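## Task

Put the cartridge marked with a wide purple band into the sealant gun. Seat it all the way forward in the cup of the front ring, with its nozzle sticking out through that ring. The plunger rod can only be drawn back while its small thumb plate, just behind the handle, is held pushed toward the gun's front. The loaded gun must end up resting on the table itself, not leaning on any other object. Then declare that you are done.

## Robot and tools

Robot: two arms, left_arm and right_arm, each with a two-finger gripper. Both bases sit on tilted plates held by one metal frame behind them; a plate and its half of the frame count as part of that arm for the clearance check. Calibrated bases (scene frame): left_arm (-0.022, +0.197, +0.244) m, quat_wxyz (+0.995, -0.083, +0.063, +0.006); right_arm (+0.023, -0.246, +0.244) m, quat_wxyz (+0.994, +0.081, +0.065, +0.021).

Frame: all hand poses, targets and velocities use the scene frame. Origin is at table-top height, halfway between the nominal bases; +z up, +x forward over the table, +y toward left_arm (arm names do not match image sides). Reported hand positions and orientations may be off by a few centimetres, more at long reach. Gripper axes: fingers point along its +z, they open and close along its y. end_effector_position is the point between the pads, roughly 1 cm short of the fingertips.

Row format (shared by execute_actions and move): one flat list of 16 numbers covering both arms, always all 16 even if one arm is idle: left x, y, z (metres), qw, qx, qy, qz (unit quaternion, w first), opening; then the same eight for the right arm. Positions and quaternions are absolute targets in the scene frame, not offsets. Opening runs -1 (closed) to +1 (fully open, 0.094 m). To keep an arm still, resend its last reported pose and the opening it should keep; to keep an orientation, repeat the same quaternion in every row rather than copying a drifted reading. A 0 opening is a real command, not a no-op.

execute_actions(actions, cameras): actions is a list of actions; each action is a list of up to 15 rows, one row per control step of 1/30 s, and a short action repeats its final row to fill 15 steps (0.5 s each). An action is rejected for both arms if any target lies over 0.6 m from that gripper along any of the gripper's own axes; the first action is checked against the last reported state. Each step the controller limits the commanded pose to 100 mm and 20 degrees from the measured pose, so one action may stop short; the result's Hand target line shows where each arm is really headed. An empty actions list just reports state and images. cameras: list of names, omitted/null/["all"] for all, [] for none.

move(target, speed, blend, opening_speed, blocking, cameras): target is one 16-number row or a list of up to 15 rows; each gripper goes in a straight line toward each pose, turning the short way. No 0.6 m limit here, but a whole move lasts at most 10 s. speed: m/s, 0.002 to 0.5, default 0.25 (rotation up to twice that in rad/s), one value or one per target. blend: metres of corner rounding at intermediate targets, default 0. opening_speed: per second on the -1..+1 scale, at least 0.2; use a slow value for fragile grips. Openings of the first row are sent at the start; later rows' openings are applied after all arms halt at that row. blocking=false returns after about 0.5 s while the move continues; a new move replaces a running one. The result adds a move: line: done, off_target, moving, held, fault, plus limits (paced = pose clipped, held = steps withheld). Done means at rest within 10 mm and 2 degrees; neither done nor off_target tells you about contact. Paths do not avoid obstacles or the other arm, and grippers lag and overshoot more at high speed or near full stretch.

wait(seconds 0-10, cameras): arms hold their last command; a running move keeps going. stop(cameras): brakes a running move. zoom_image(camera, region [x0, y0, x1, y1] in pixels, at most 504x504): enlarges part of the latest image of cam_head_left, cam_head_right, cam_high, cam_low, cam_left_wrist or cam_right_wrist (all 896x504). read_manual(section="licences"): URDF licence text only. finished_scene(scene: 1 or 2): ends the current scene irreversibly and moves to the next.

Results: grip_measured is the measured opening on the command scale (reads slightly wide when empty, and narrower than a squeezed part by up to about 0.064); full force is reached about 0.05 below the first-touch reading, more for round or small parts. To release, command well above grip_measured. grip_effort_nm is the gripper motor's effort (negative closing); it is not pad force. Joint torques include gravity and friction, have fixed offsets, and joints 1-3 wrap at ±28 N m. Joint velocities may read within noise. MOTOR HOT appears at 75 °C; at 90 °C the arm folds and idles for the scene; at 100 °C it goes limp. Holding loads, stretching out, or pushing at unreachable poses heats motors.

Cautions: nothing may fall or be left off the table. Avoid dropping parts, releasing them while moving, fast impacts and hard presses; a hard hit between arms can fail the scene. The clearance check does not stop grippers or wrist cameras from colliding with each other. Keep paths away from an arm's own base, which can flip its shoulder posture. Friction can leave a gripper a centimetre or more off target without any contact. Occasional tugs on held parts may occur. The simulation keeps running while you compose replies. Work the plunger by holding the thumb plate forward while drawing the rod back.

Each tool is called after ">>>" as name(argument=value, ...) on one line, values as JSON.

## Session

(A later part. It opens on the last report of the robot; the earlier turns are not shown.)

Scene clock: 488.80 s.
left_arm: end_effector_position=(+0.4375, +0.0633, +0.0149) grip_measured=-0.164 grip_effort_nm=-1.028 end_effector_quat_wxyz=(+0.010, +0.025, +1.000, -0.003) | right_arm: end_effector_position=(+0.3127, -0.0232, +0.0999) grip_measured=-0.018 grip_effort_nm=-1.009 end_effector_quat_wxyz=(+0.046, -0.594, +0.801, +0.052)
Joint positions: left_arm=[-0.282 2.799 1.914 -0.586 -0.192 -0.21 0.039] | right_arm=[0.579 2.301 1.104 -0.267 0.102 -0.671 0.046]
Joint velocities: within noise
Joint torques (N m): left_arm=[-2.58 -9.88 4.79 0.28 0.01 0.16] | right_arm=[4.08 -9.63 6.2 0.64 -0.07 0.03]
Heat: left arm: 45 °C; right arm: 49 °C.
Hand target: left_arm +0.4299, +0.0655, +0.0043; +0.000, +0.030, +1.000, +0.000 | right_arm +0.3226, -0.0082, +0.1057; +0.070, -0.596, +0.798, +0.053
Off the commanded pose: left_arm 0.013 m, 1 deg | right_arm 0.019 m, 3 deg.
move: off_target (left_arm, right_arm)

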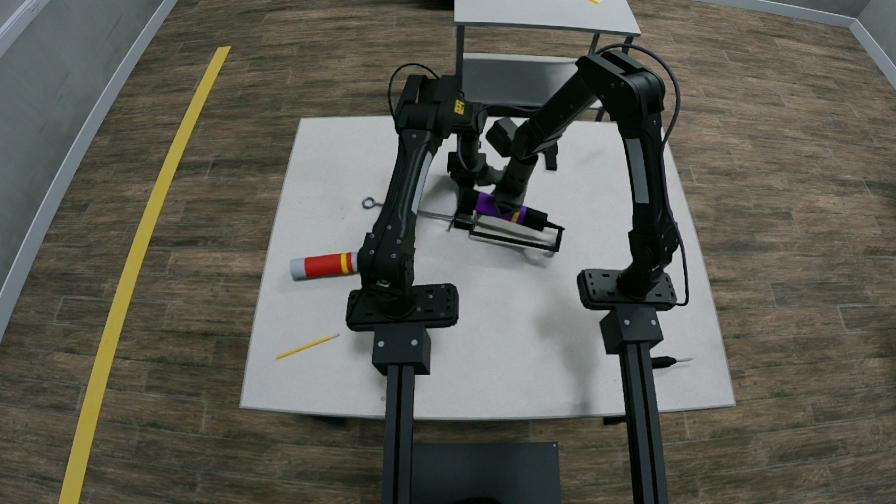

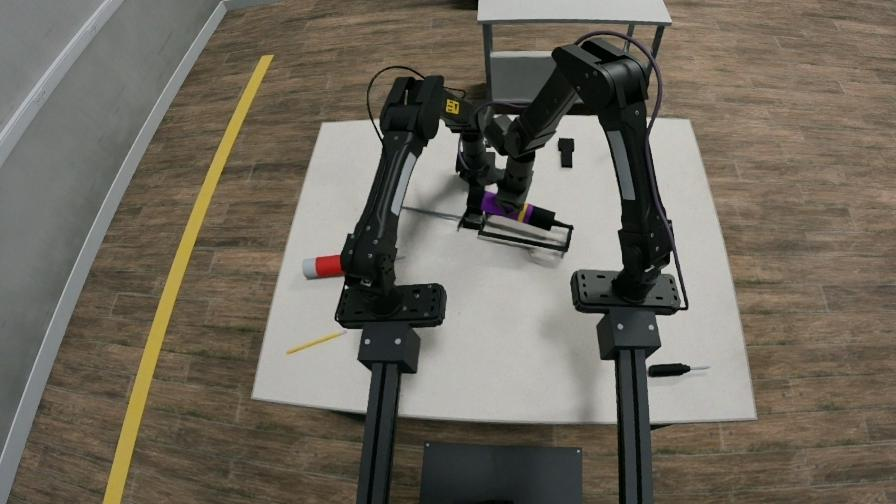

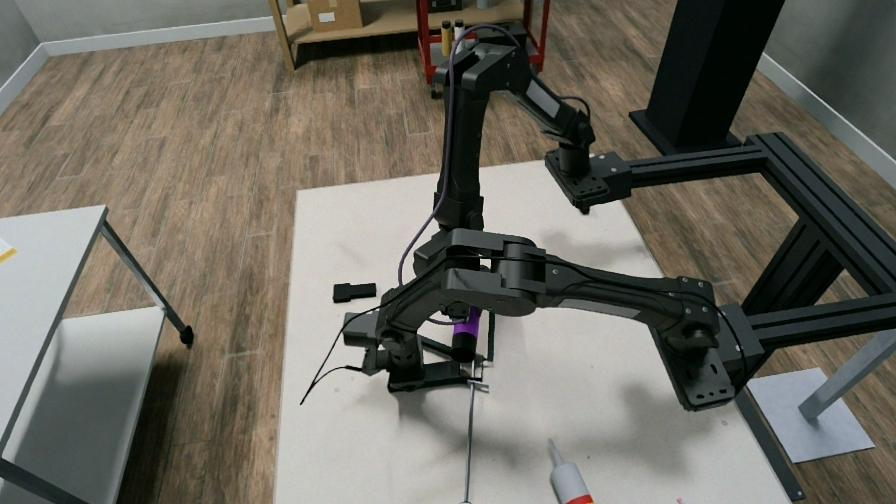

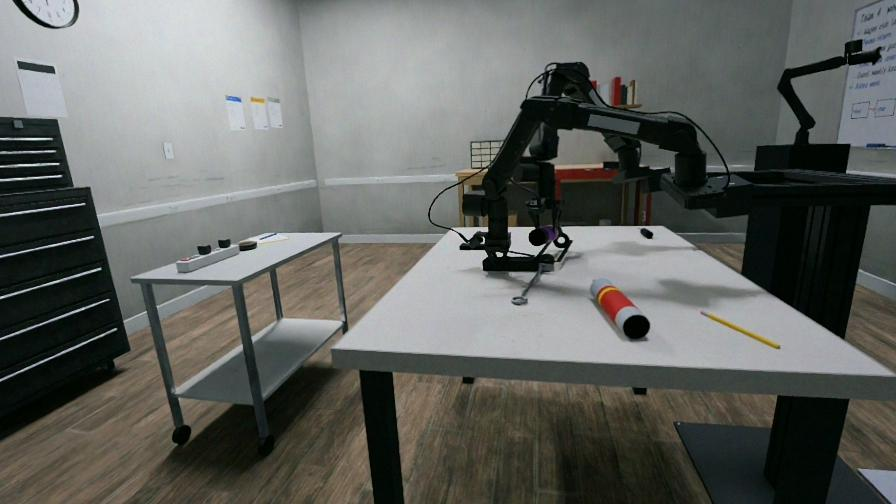

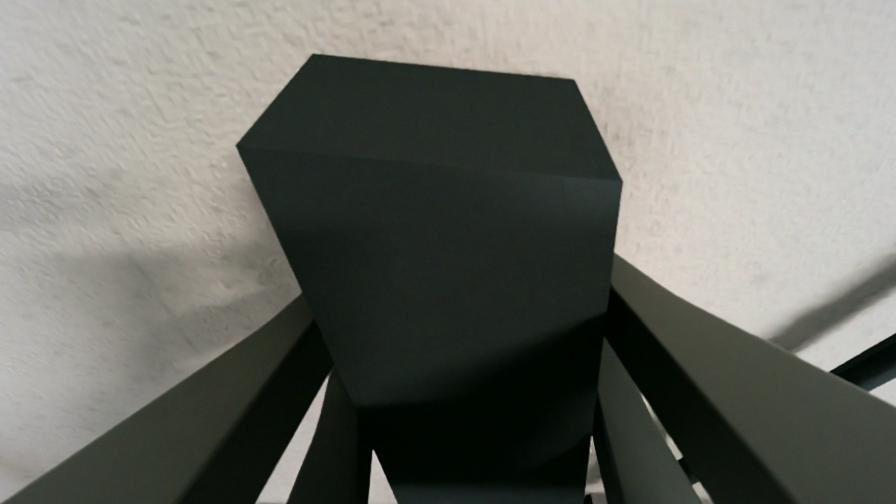

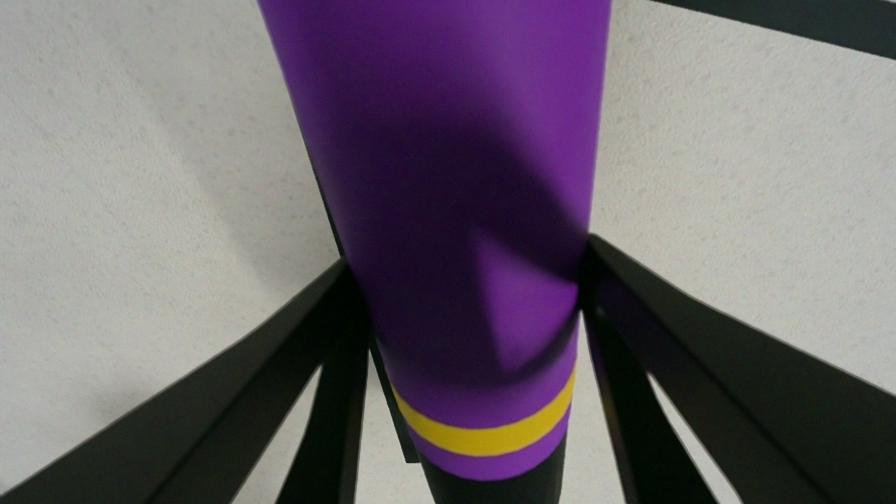

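>>> move(target=[0.43,0.0655,0.004,0,0.03,0.9995,0,-0.3,0.311,0.017,0.102,0.0894,-0.6083,0.7856,0.0693,-0.1], speed=0.1, cameras=["cam_head_left","cam_head_right","cam_right_wrist","cam_low"])

>>> zoom_image(camera="cam_head_left", region=[450, 180, 590, 270])

>>> zoom_image(camera="cam_head_right", region=[460, 180, 600, 270])

>>> zoom_image(camera="cam_low", region=[500, 210, 600, 280])

Scene clock: 530.63 s.
left_arm: end_effector_position=(+0.4375, +0.0633, +0.0149) grip_measured=-0.164 grip_effort_nm=-1.028 end_effector_quat_wxyz=(+0.010, +0.025, +1.000, -0.003) | right_arm: end_effector_position=(+0.3071, +0.0009, +0.0982) grip_measured=-0.018 grip_effort_nm=-1.009 end_effector_quat_wxyz=(+0.069, -0.607, +0.790, +0.057)
Joint positions: left_arm=[-0.282 2.799 1.914 -0.586 -0.192 -0.21 0.039] | right_arm=[0.635 2.324 1.104 -0.206 0.095 -0.656 0.046]
Joint velocities: within noise
Joint torques (N m): left_arm=[-2.59 -9.85 4.7 0.32 0 0.16] | right_arm=[3.9 -9.66 5.27 0.8 -0.25 0.06]
Heat: left arm: 46 °C; right arm: 46 °C.
Hand target: left_arm +0.4299, +0.0655, +0.0043; +0.000, +0.030, +1.000, +0.000 | right_arm +0.3107, +0.0167, +0.1026; +0.089, -0.608, +0.785, +0.070
Off the commanded pose: left_arm 0.013 m, 1 deg | right_arm 0.017 m, 3 deg.
move: off_target (left_arm, right_arm)
Images, in order (width x height): cam_head_left 896x504, cam_head_right 896x504, cam_low 896x504, cam_right_wrist 896x504.

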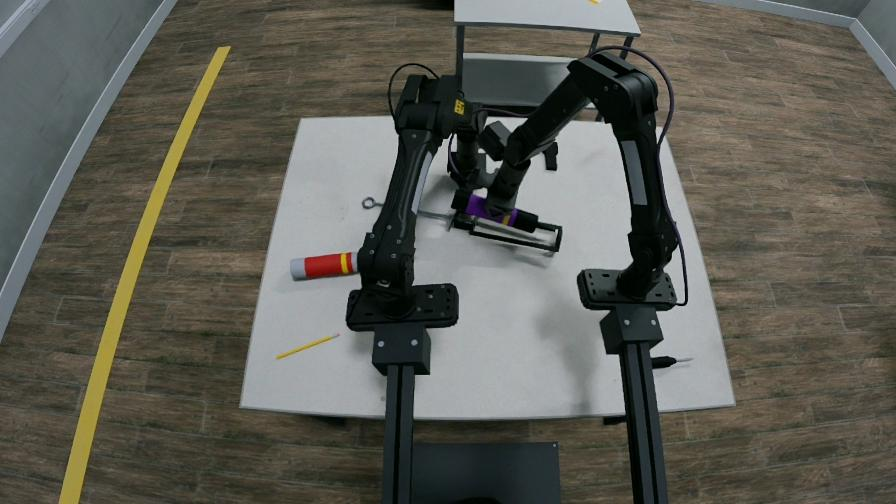

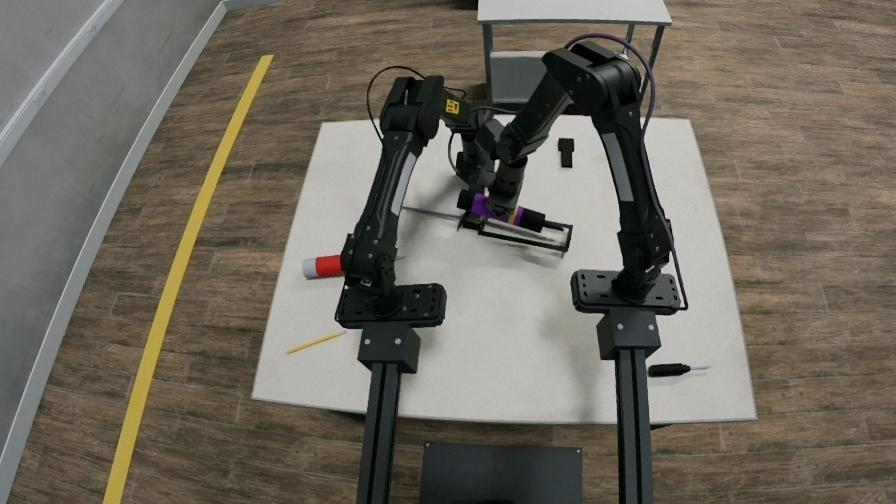

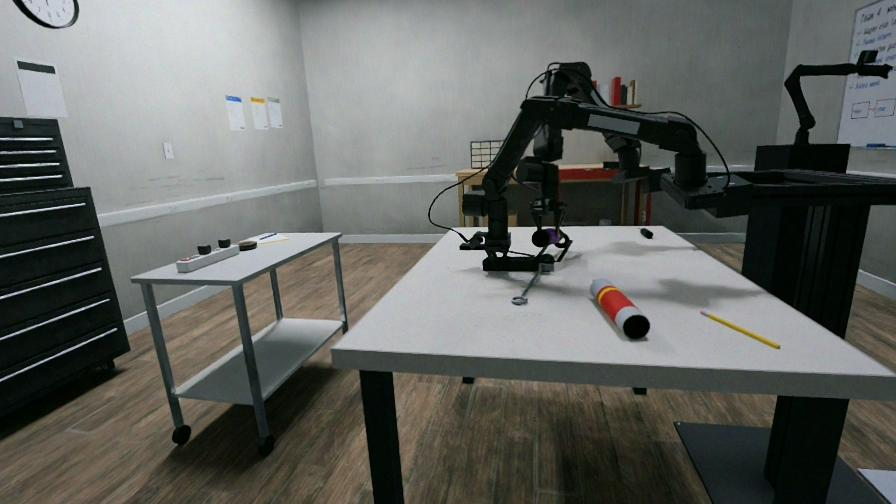

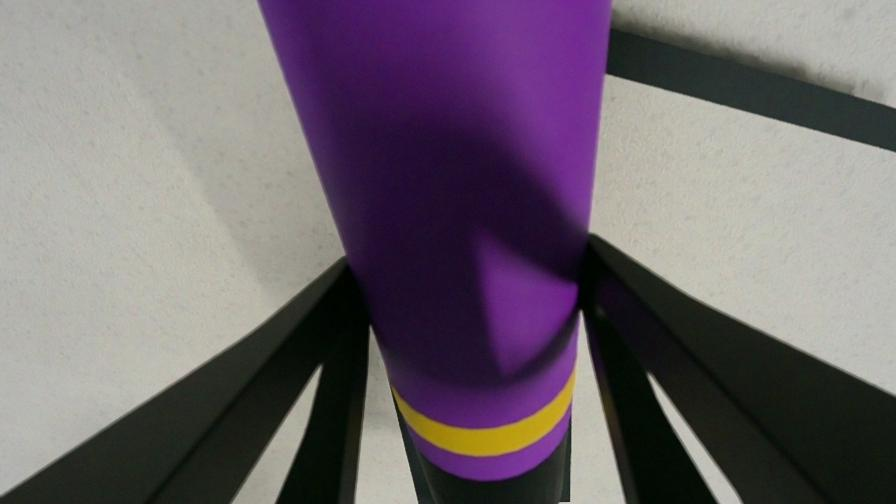

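Scaled by 3.600 from the camera's 896x504 image, which has a finer 1280x720 frame.

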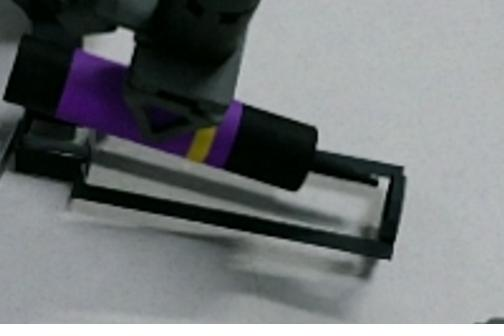

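Scaled by 3.600 from the camera's 896x504 image, which has a finer 1280x720 frame.

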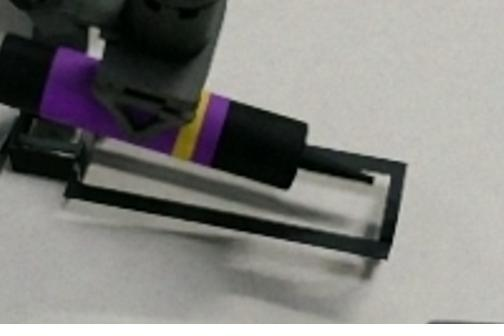

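Scaled by 5.040 from the camera's 896x504 image, which has a finer 1280x720 frame.

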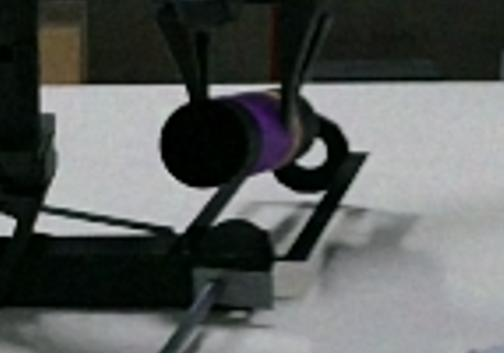

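>>> zoom_image(camera="cam_right_wrist", region=[340, 304, 640, 504])

Scaled by 1.680 from the camera's 896x504 image, which has a finer 1280x720 frame.

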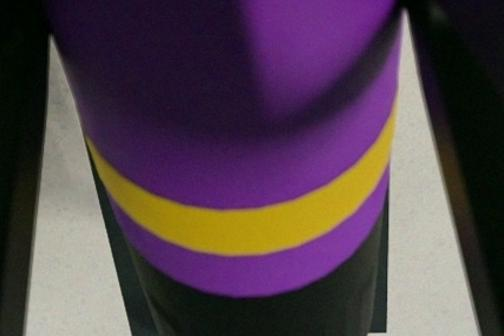

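>>> move(target=[0.43,0.0655,0.004,0,0.03,0.9995,0,-0.3,0.311,0.017,0.0745,0.0894,-0.6083,0.7856,0.0693,-0.1], speed=0.06, cameras=["cam_head_left","cam_head_right","cam_right_wrist","cam_low"])

>>> zoom_image(camera="cam_head_left", region=[450, 180, 590, 270])

>>> zoom_image(camera="cam_head_right", region=[460, 180, 600, 270])

>>> zoom_image(camera="cam_low", region=[500, 210, 600, 280])

>>> zoom_image(camera="cam_right_wrist", region=[340, 304, 640, 504])

Scene clock: 557.40 s.
left_arm: end_effector_position=(+0.4374, +0.0633, +0.0149) grip_measured=-0.164 grip_effort_nm=-1.023 end_effector_quat_wxyz=(+0.010, +0.025, +1.000, -0.003) | right_arm: end_effector_position=(+0.2986, +0.0017, +0.0727) grip_measured=-0.018 grip_effort_nm=-1.009 end_effector_quat_wxyz=(+0.062, -0.610, +0.788, +0.059)
Joint positions: left_arm=[-0.282 2.799 1.914 -0.586 -0.192 -0.21 0.039] | right_arm=[0.635 2.404 1.104 -0.14 0.092 -0.661 0.046]
Joint velocities: within noise
Joint torques (N m): left_arm=[-2.43 -9.85 4.75 0.31 -0.04 0.15] | right_arm=[2.48 -9.17 5.85 0.93 -0.25 -0.04]
Heat: left arm: 46 °C; right arm: 46 °C.
Hand target: left_arm +0.4299, +0.0654, +0.0043; +0.000, +0.030, +1.000, +0.000 | right_arm +0.3107, +0.0165, +0.0754; +0.089, -0.609, +0.785, +0.069
Off the commanded pose: left_arm 0.013 m, 1 deg | right_arm 0.020 m, 3 deg.
move: off_target (left_arm, right_arm)
Images, in order (width x height): cam_head_left 896x504, cam_head_right 896x504, cam_low 896x504, cam_right_wrist 896x504.

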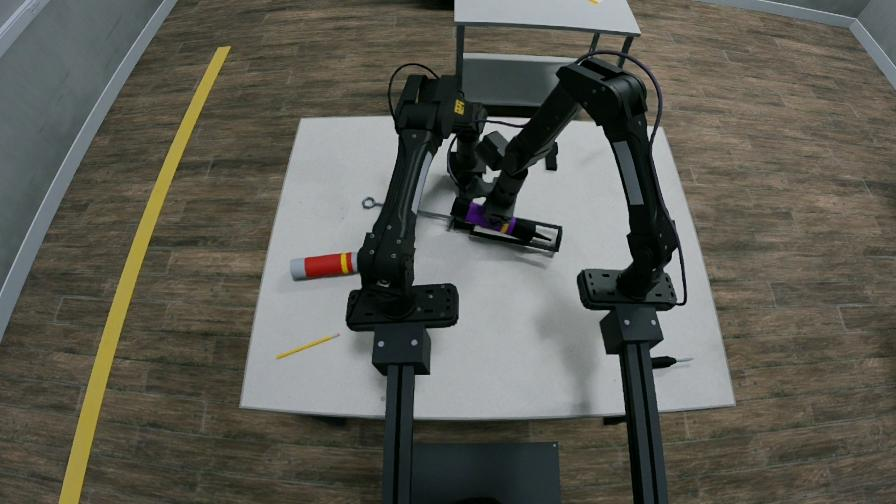

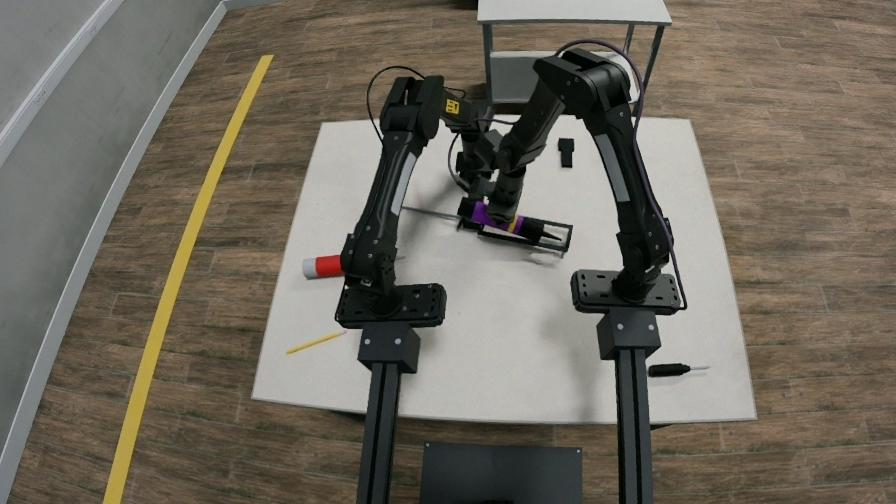

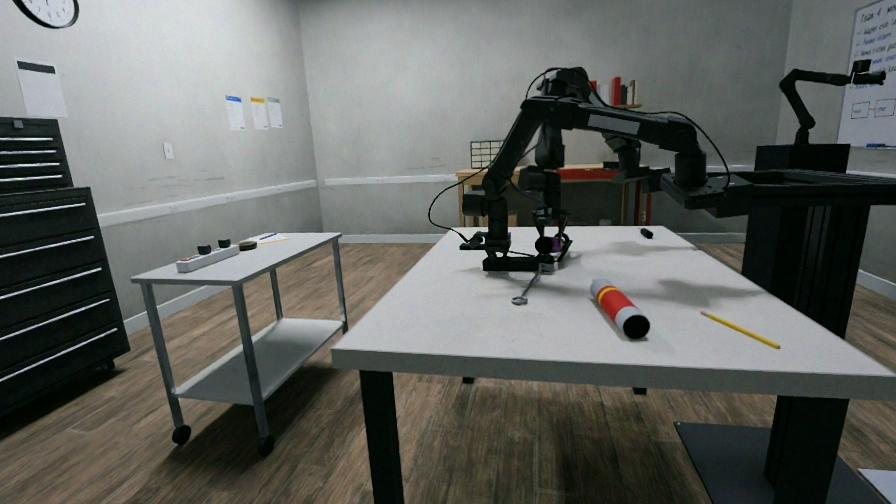

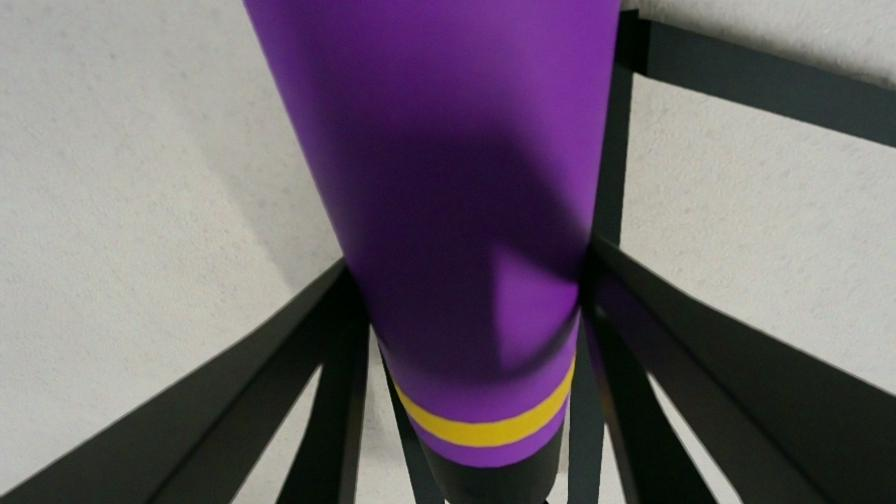

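Scaled by 3.600 from the camera's 896x504 image, which has a finer 1280x720 frame.

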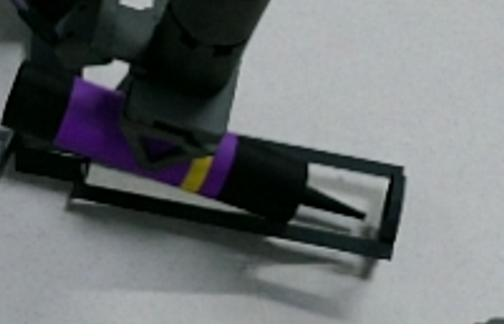

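Scaled by 3.600 from the camera's 896x504 image, which has a finer 1280x720 frame.

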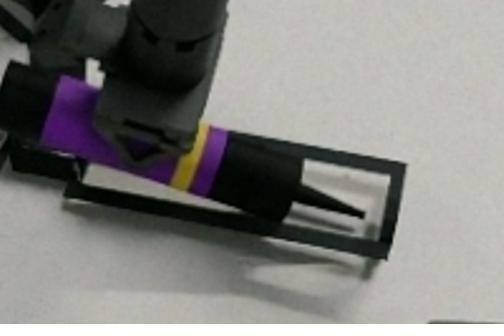

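Scaled by 5.040 from the camera's 896x504 image, which has a finer 1280x720 frame.

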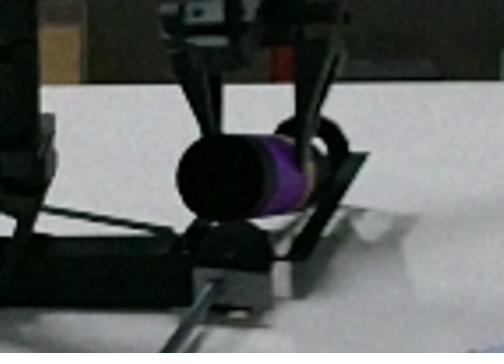

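Scaled by 1.680 from the camera's 896x504 image, which has a finer 1280x720 frame.

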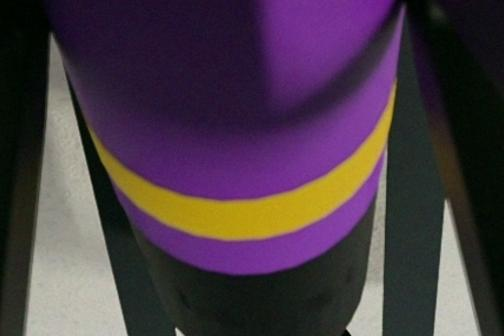

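>>> move(target=[0.43,0.0655,0.004,0,0.03,0.9995,0,-0.3,0.321,0.015,0.084,0.0894,-0.6083,0.7856,0.0693,-0.1], speed=0.06, cameras=["cam_head_left","cam_head_right","cam_right_wrist"])

>>> zoom_image(camera="cam_right_wrist", region=[340, 304, 640, 504])

>>> zoom_image(camera="cam_head_left", region=[450, 180, 590, 270])

Scene clock: 571.77 s.
left_arm: end_effector_position=(+0.4374, +0.0633, +0.0149) grip_measured=-0.164 grip_effort_nm=-1.028 end_effector_quat_wxyz=(+0.010, +0.025, +1.000, -0.003) | right_arm: end_effector_position=(+0.3105, +0.0061, +0.0763) grip_measured=-0.018 grip_effort_nm=-1.009 end_effector_quat_wxyz=(+0.073, -0.609, +0.788, +0.060)
Joint positions: left_arm=[-0.282 2.799 1.914 -0.586 -0.192 -0.21 0.039] | right_arm=[0.624 2.404 1.133 -0.145 0.087 -0.673 0.046]
Joint velocities: within noise
Joint torques (N m): left_arm=[-2.48 -9.92 4.74 0.3 0 0.12] | right_arm=[2.13 -11.02 5.83 0.5 -0.21 -0.1]
Heat: left arm: 46 °C; right arm: 47 °C.
Hand target: left_arm +0.4299, +0.0654, +0.0043; +0.000, +0.030, +1.000, +0.000 | right_arm +0.3209, +0.0147, +0.0842; +0.090, -0.608, +0.786, +0.069
Off the commanded pose: left_arm 0.013 m, 1 deg | right_arm 0.016 m, 2 deg.
move: off_target (left_arm, right_arm)
Images, in order (width x height): cam_head_left 896x504, cam_head_right 896x504, cam_right_wrist 896x504.

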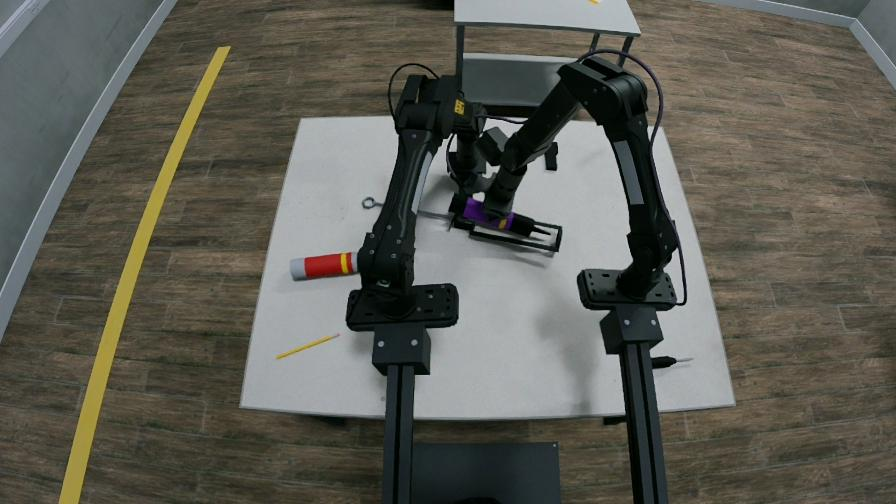

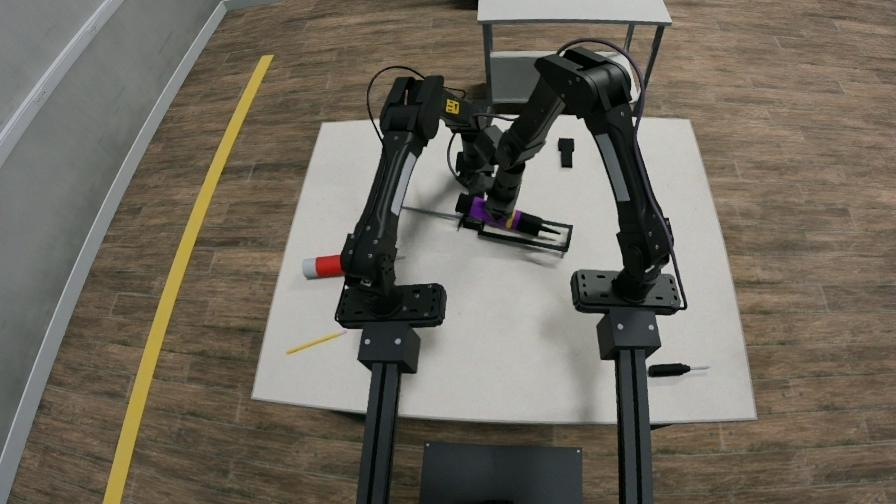

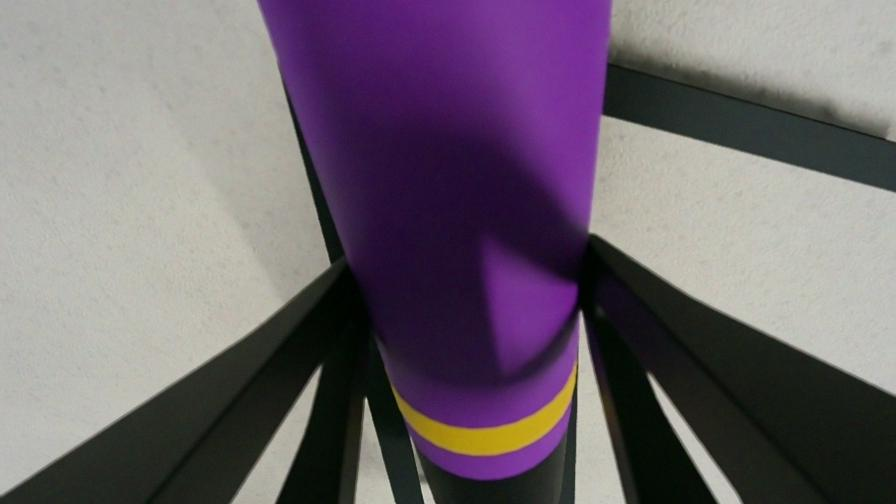

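Scaled by 1.680 from the camera's 896x504 image, which has a finer 1280x720 frame.

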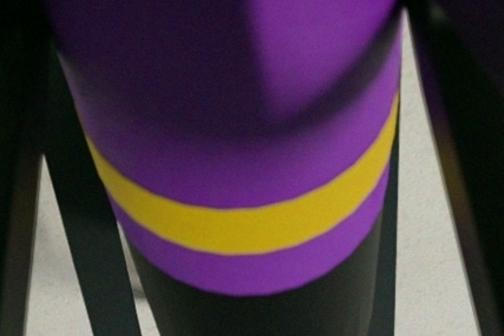

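Scaled by 3.600 from the camera's 896x504 image, which has a finer 1280x720 frame.

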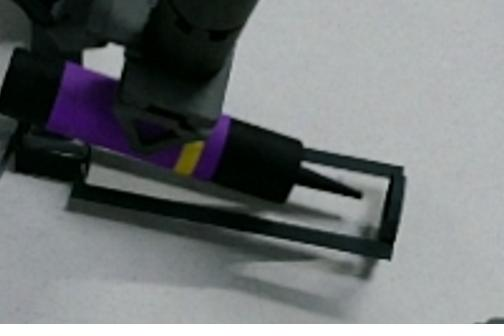

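>>> move(target=[0.43,0.0655,0.004,0,0.03,0.9995,0,-0.3,0.311,0.003,0.088,0.1036,-0.6036,0.7866,0.0795,-0.1], speed=0.06, cameras=["cam_head_left","cam_head_right","cam_right_wrist"])

>>> zoom_image(camera="cam_right_wrist", region=[340, 304, 640, 504])

>>> zoom_image(camera="cam_head_left", region=[450, 180, 590, 270])

>>> zoom_image(camera="cam_head_right", region=[460, 180, 600, 270])

Scene clock: 587.50 s.
left_arm: end_effector_position=(+0.4374, +0.0633, +0.0149) grip_measured=-0.164 grip_effort_nm=-1.023 end_effector_quat_wxyz=(+0.010, +0.025, +1.000, -0.003) | right_arm: end_effector_position=(+0.2967, -0.0072, +0.0714) grip_measured=-0.018 grip_effort_nm=-1.004 end_effector_quat_wxyz=(+0.071, -0.609, +0.787, +0.068)
Joint positions: left_arm=[-0.282 2.799 1.914 -0.586 -0.192 -0.21 0.039] | right_arm=[0.607 2.385 1.049 -0.084 0.069 -0.688 0.046]
Joint velocities: within noise
Joint torques (N m): left_arm=[-2.51 -9.89 4.82 0.3 -0.03 0.12] | right_arm=[1.91 -13.83 3.17 0.75 -0.29 -0.01]
Heat: left arm: 46 °C; right arm: 50 °C.
Hand target: left_arm +0.4299, +0.0654, +0.0043; +0.000, +0.030, +1.000, +0.000 | right_arm +0.3109, +0.0027, +0.0879; +0.103, -0.604, +0.786, +0.079
Off the commanded pose: left_arm 0.013 m, 1 deg | right_arm 0.024 m, 4 deg.
move: off_target (left_arm, right_arm)
Images, in order (width x height): cam_head_left 896x504, cam_head_right 896x504, cam_right_wrist 896x504.

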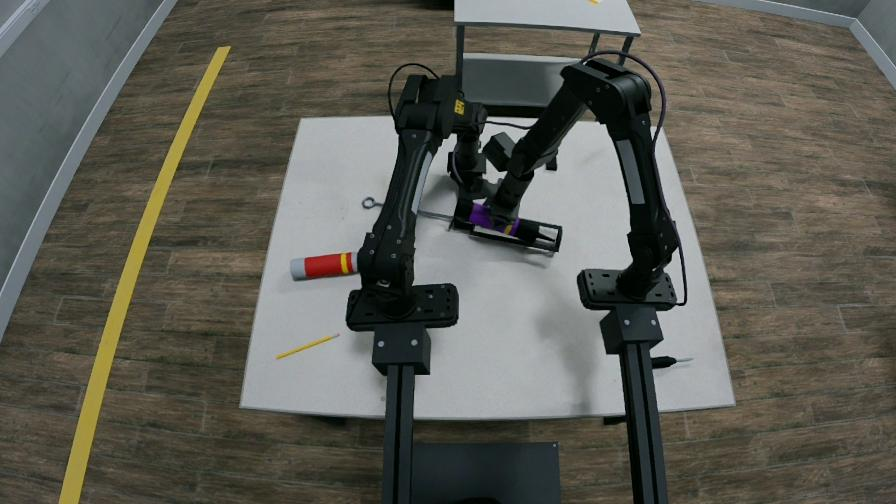

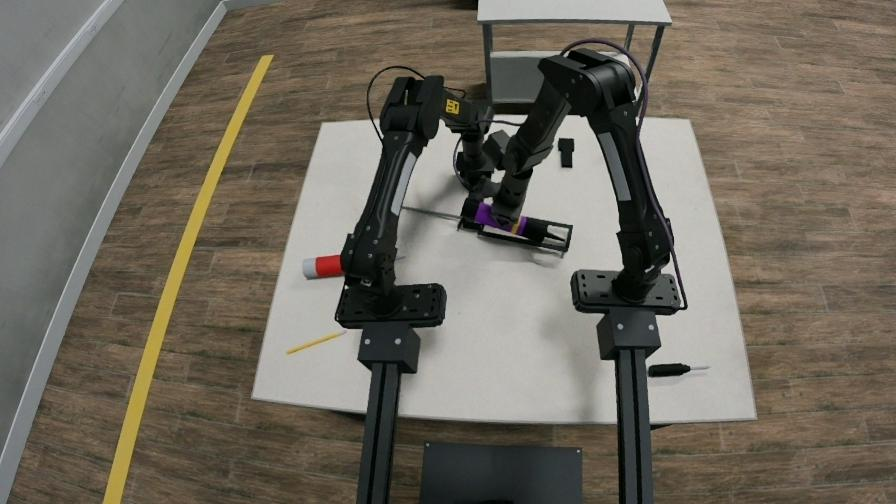

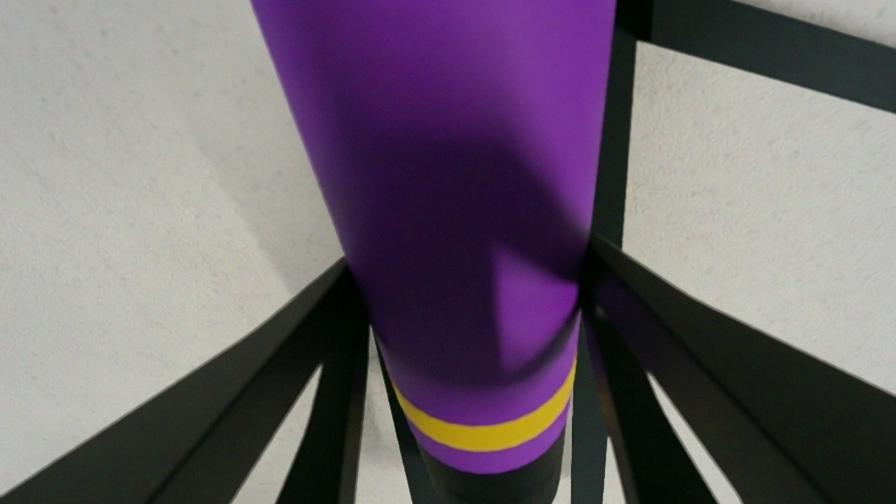

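Scaled by 1.680 from the camera's 896x504 image, which has a finer 1280x720 frame.

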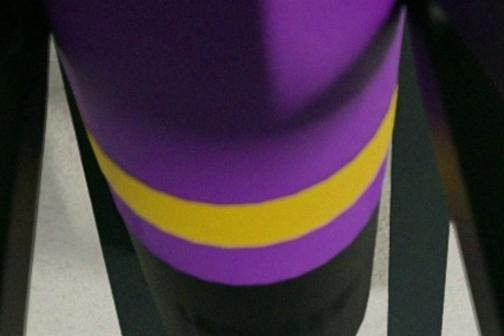

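Scaled by 3.600 from the camera's 896x504 image, which has a finer 1280x720 frame.

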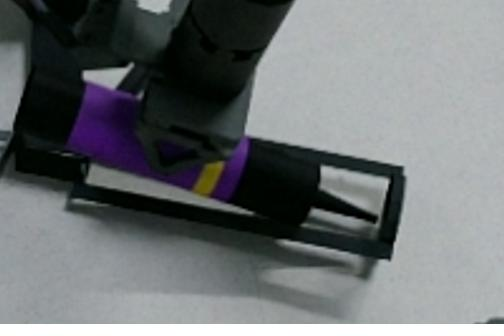

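Scaled by 3.600 from the camera's 896x504 image, which has a finer 1280x720 frame.

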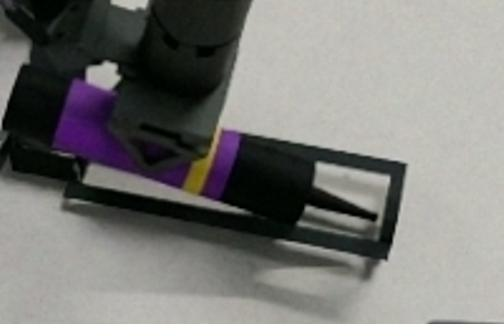

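>>> move(target=[0.43,0.0655,0.004,0,0.03,0.9995,0,-0.3,0.318,0.002,0.101,0.122,-0.597,0.788,0.09,-0.1], speed=0.06, cameras=["cam_head_left","cam_head_right","cam_right_wrist"])

>>> zoom_image(camera="cam_right_wrist", region=[340, 304, 640, 504])

>>> zoom_image(camera="cam_head_left", region=[450, 180, 590, 270])

>>> zoom_image(camera="cam_head_right", region=[460, 180, 600, 270])

Scene clock: 592.63 s.
left_arm: end_effector_position=(+0.4374, +0.0633, +0.0149) grip_measured=-0.164 grip_effort_nm=-1.023 end_effector_quat_wxyz=(+0.010, +0.025, +1.000, -0.003) | right_arm: end_effector_position=(+0.3019, -0.0100, +0.0825) grip_measured=-0.018 grip_effort_nm=-1.009 end_effector_quat_wxyz=(+0.083, -0.602, +0.790, +0.077)
Joint positions: left_arm=[-0.282 2.799 1.914 -0.586 -0.192 -0.21 0.039] | right_arm=[0.589 2.338 1.021 -0.076 0.047 -0.693 0.046]
Joint velocities: within noise
Joint torques (N m): left_arm=[-2.58 -9.91 4.72 0.31 -0.03 0.15] | right_arm=[2 -13.82 3.52 0.86 -0.33 -0.07]
Heat: left arm: 46 °C; right arm: 51 °C.
Hand target: left_arm +0.4299, +0.0654, +0.0043; +0.000, +0.030, +1.000, +0.000 | right_arm +0.3177, +0.0015, +0.1009; +0.121, -0.597, +0.788, +0.089
Off the commanded pose: left_arm 0.013 m, 1 deg | right_arm 0.027 m, 5 deg.
move: off_target (left_arm, right_arm)
Images, in order (width x height): cam_head_left 896x504, cam_head_right 896x504, cam_right_wrist 896x504.

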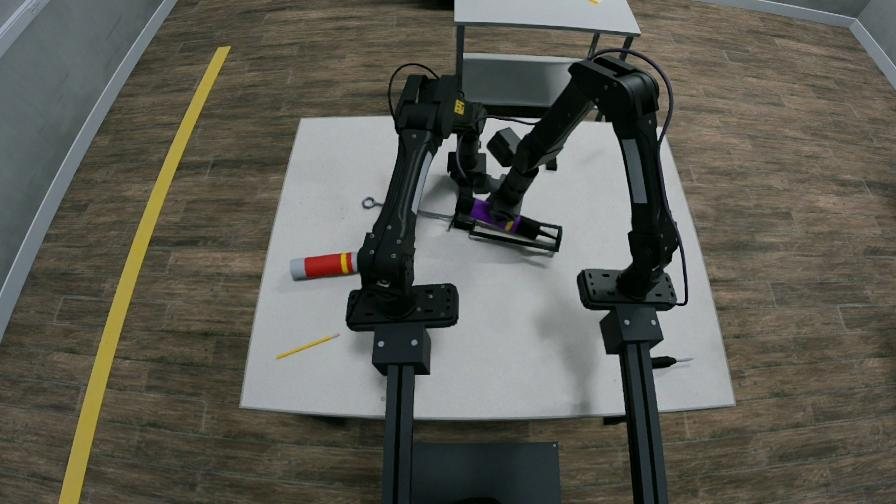

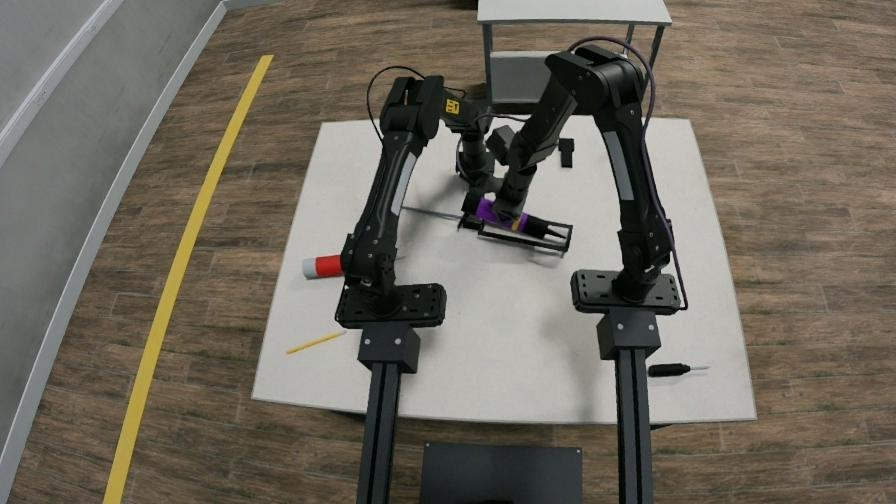

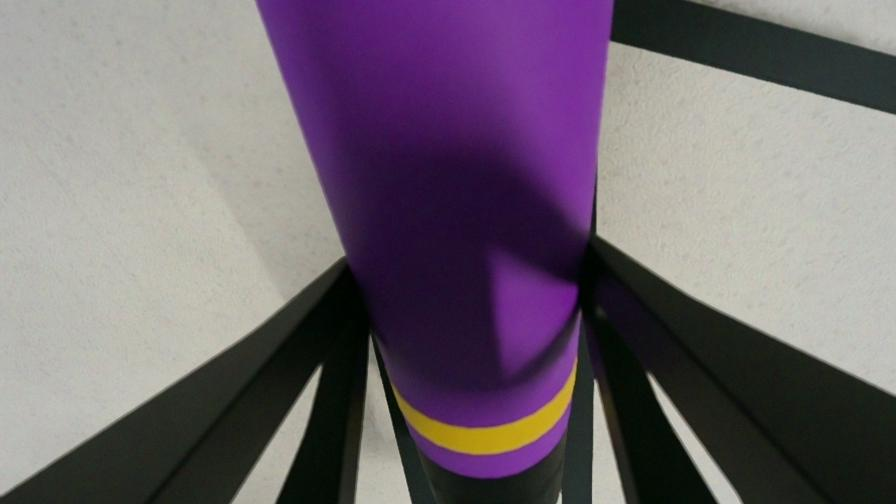

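Scaled by 1.680 from the camera's 896x504 image, which has a finer 1280x720 frame.

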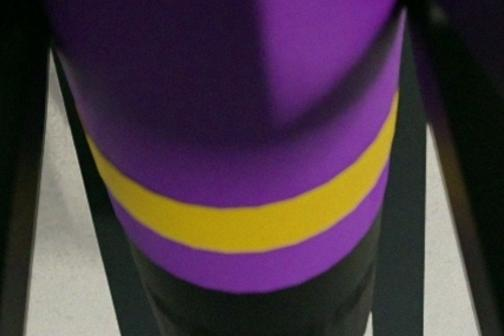

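Scaled by 3.600 from the camera's 896x504 image, which has a finer 1280x720 frame.

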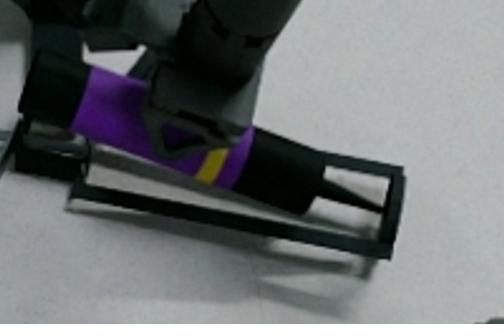

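Scaled by 3.600 from the camera's 896x504 image, which has a finer 1280x720 frame.

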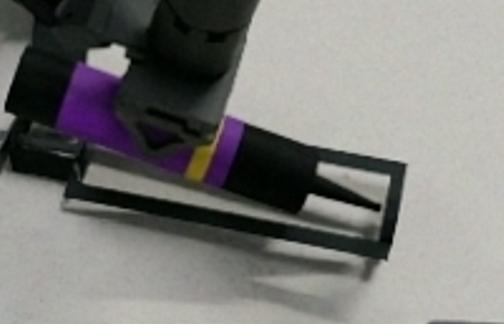

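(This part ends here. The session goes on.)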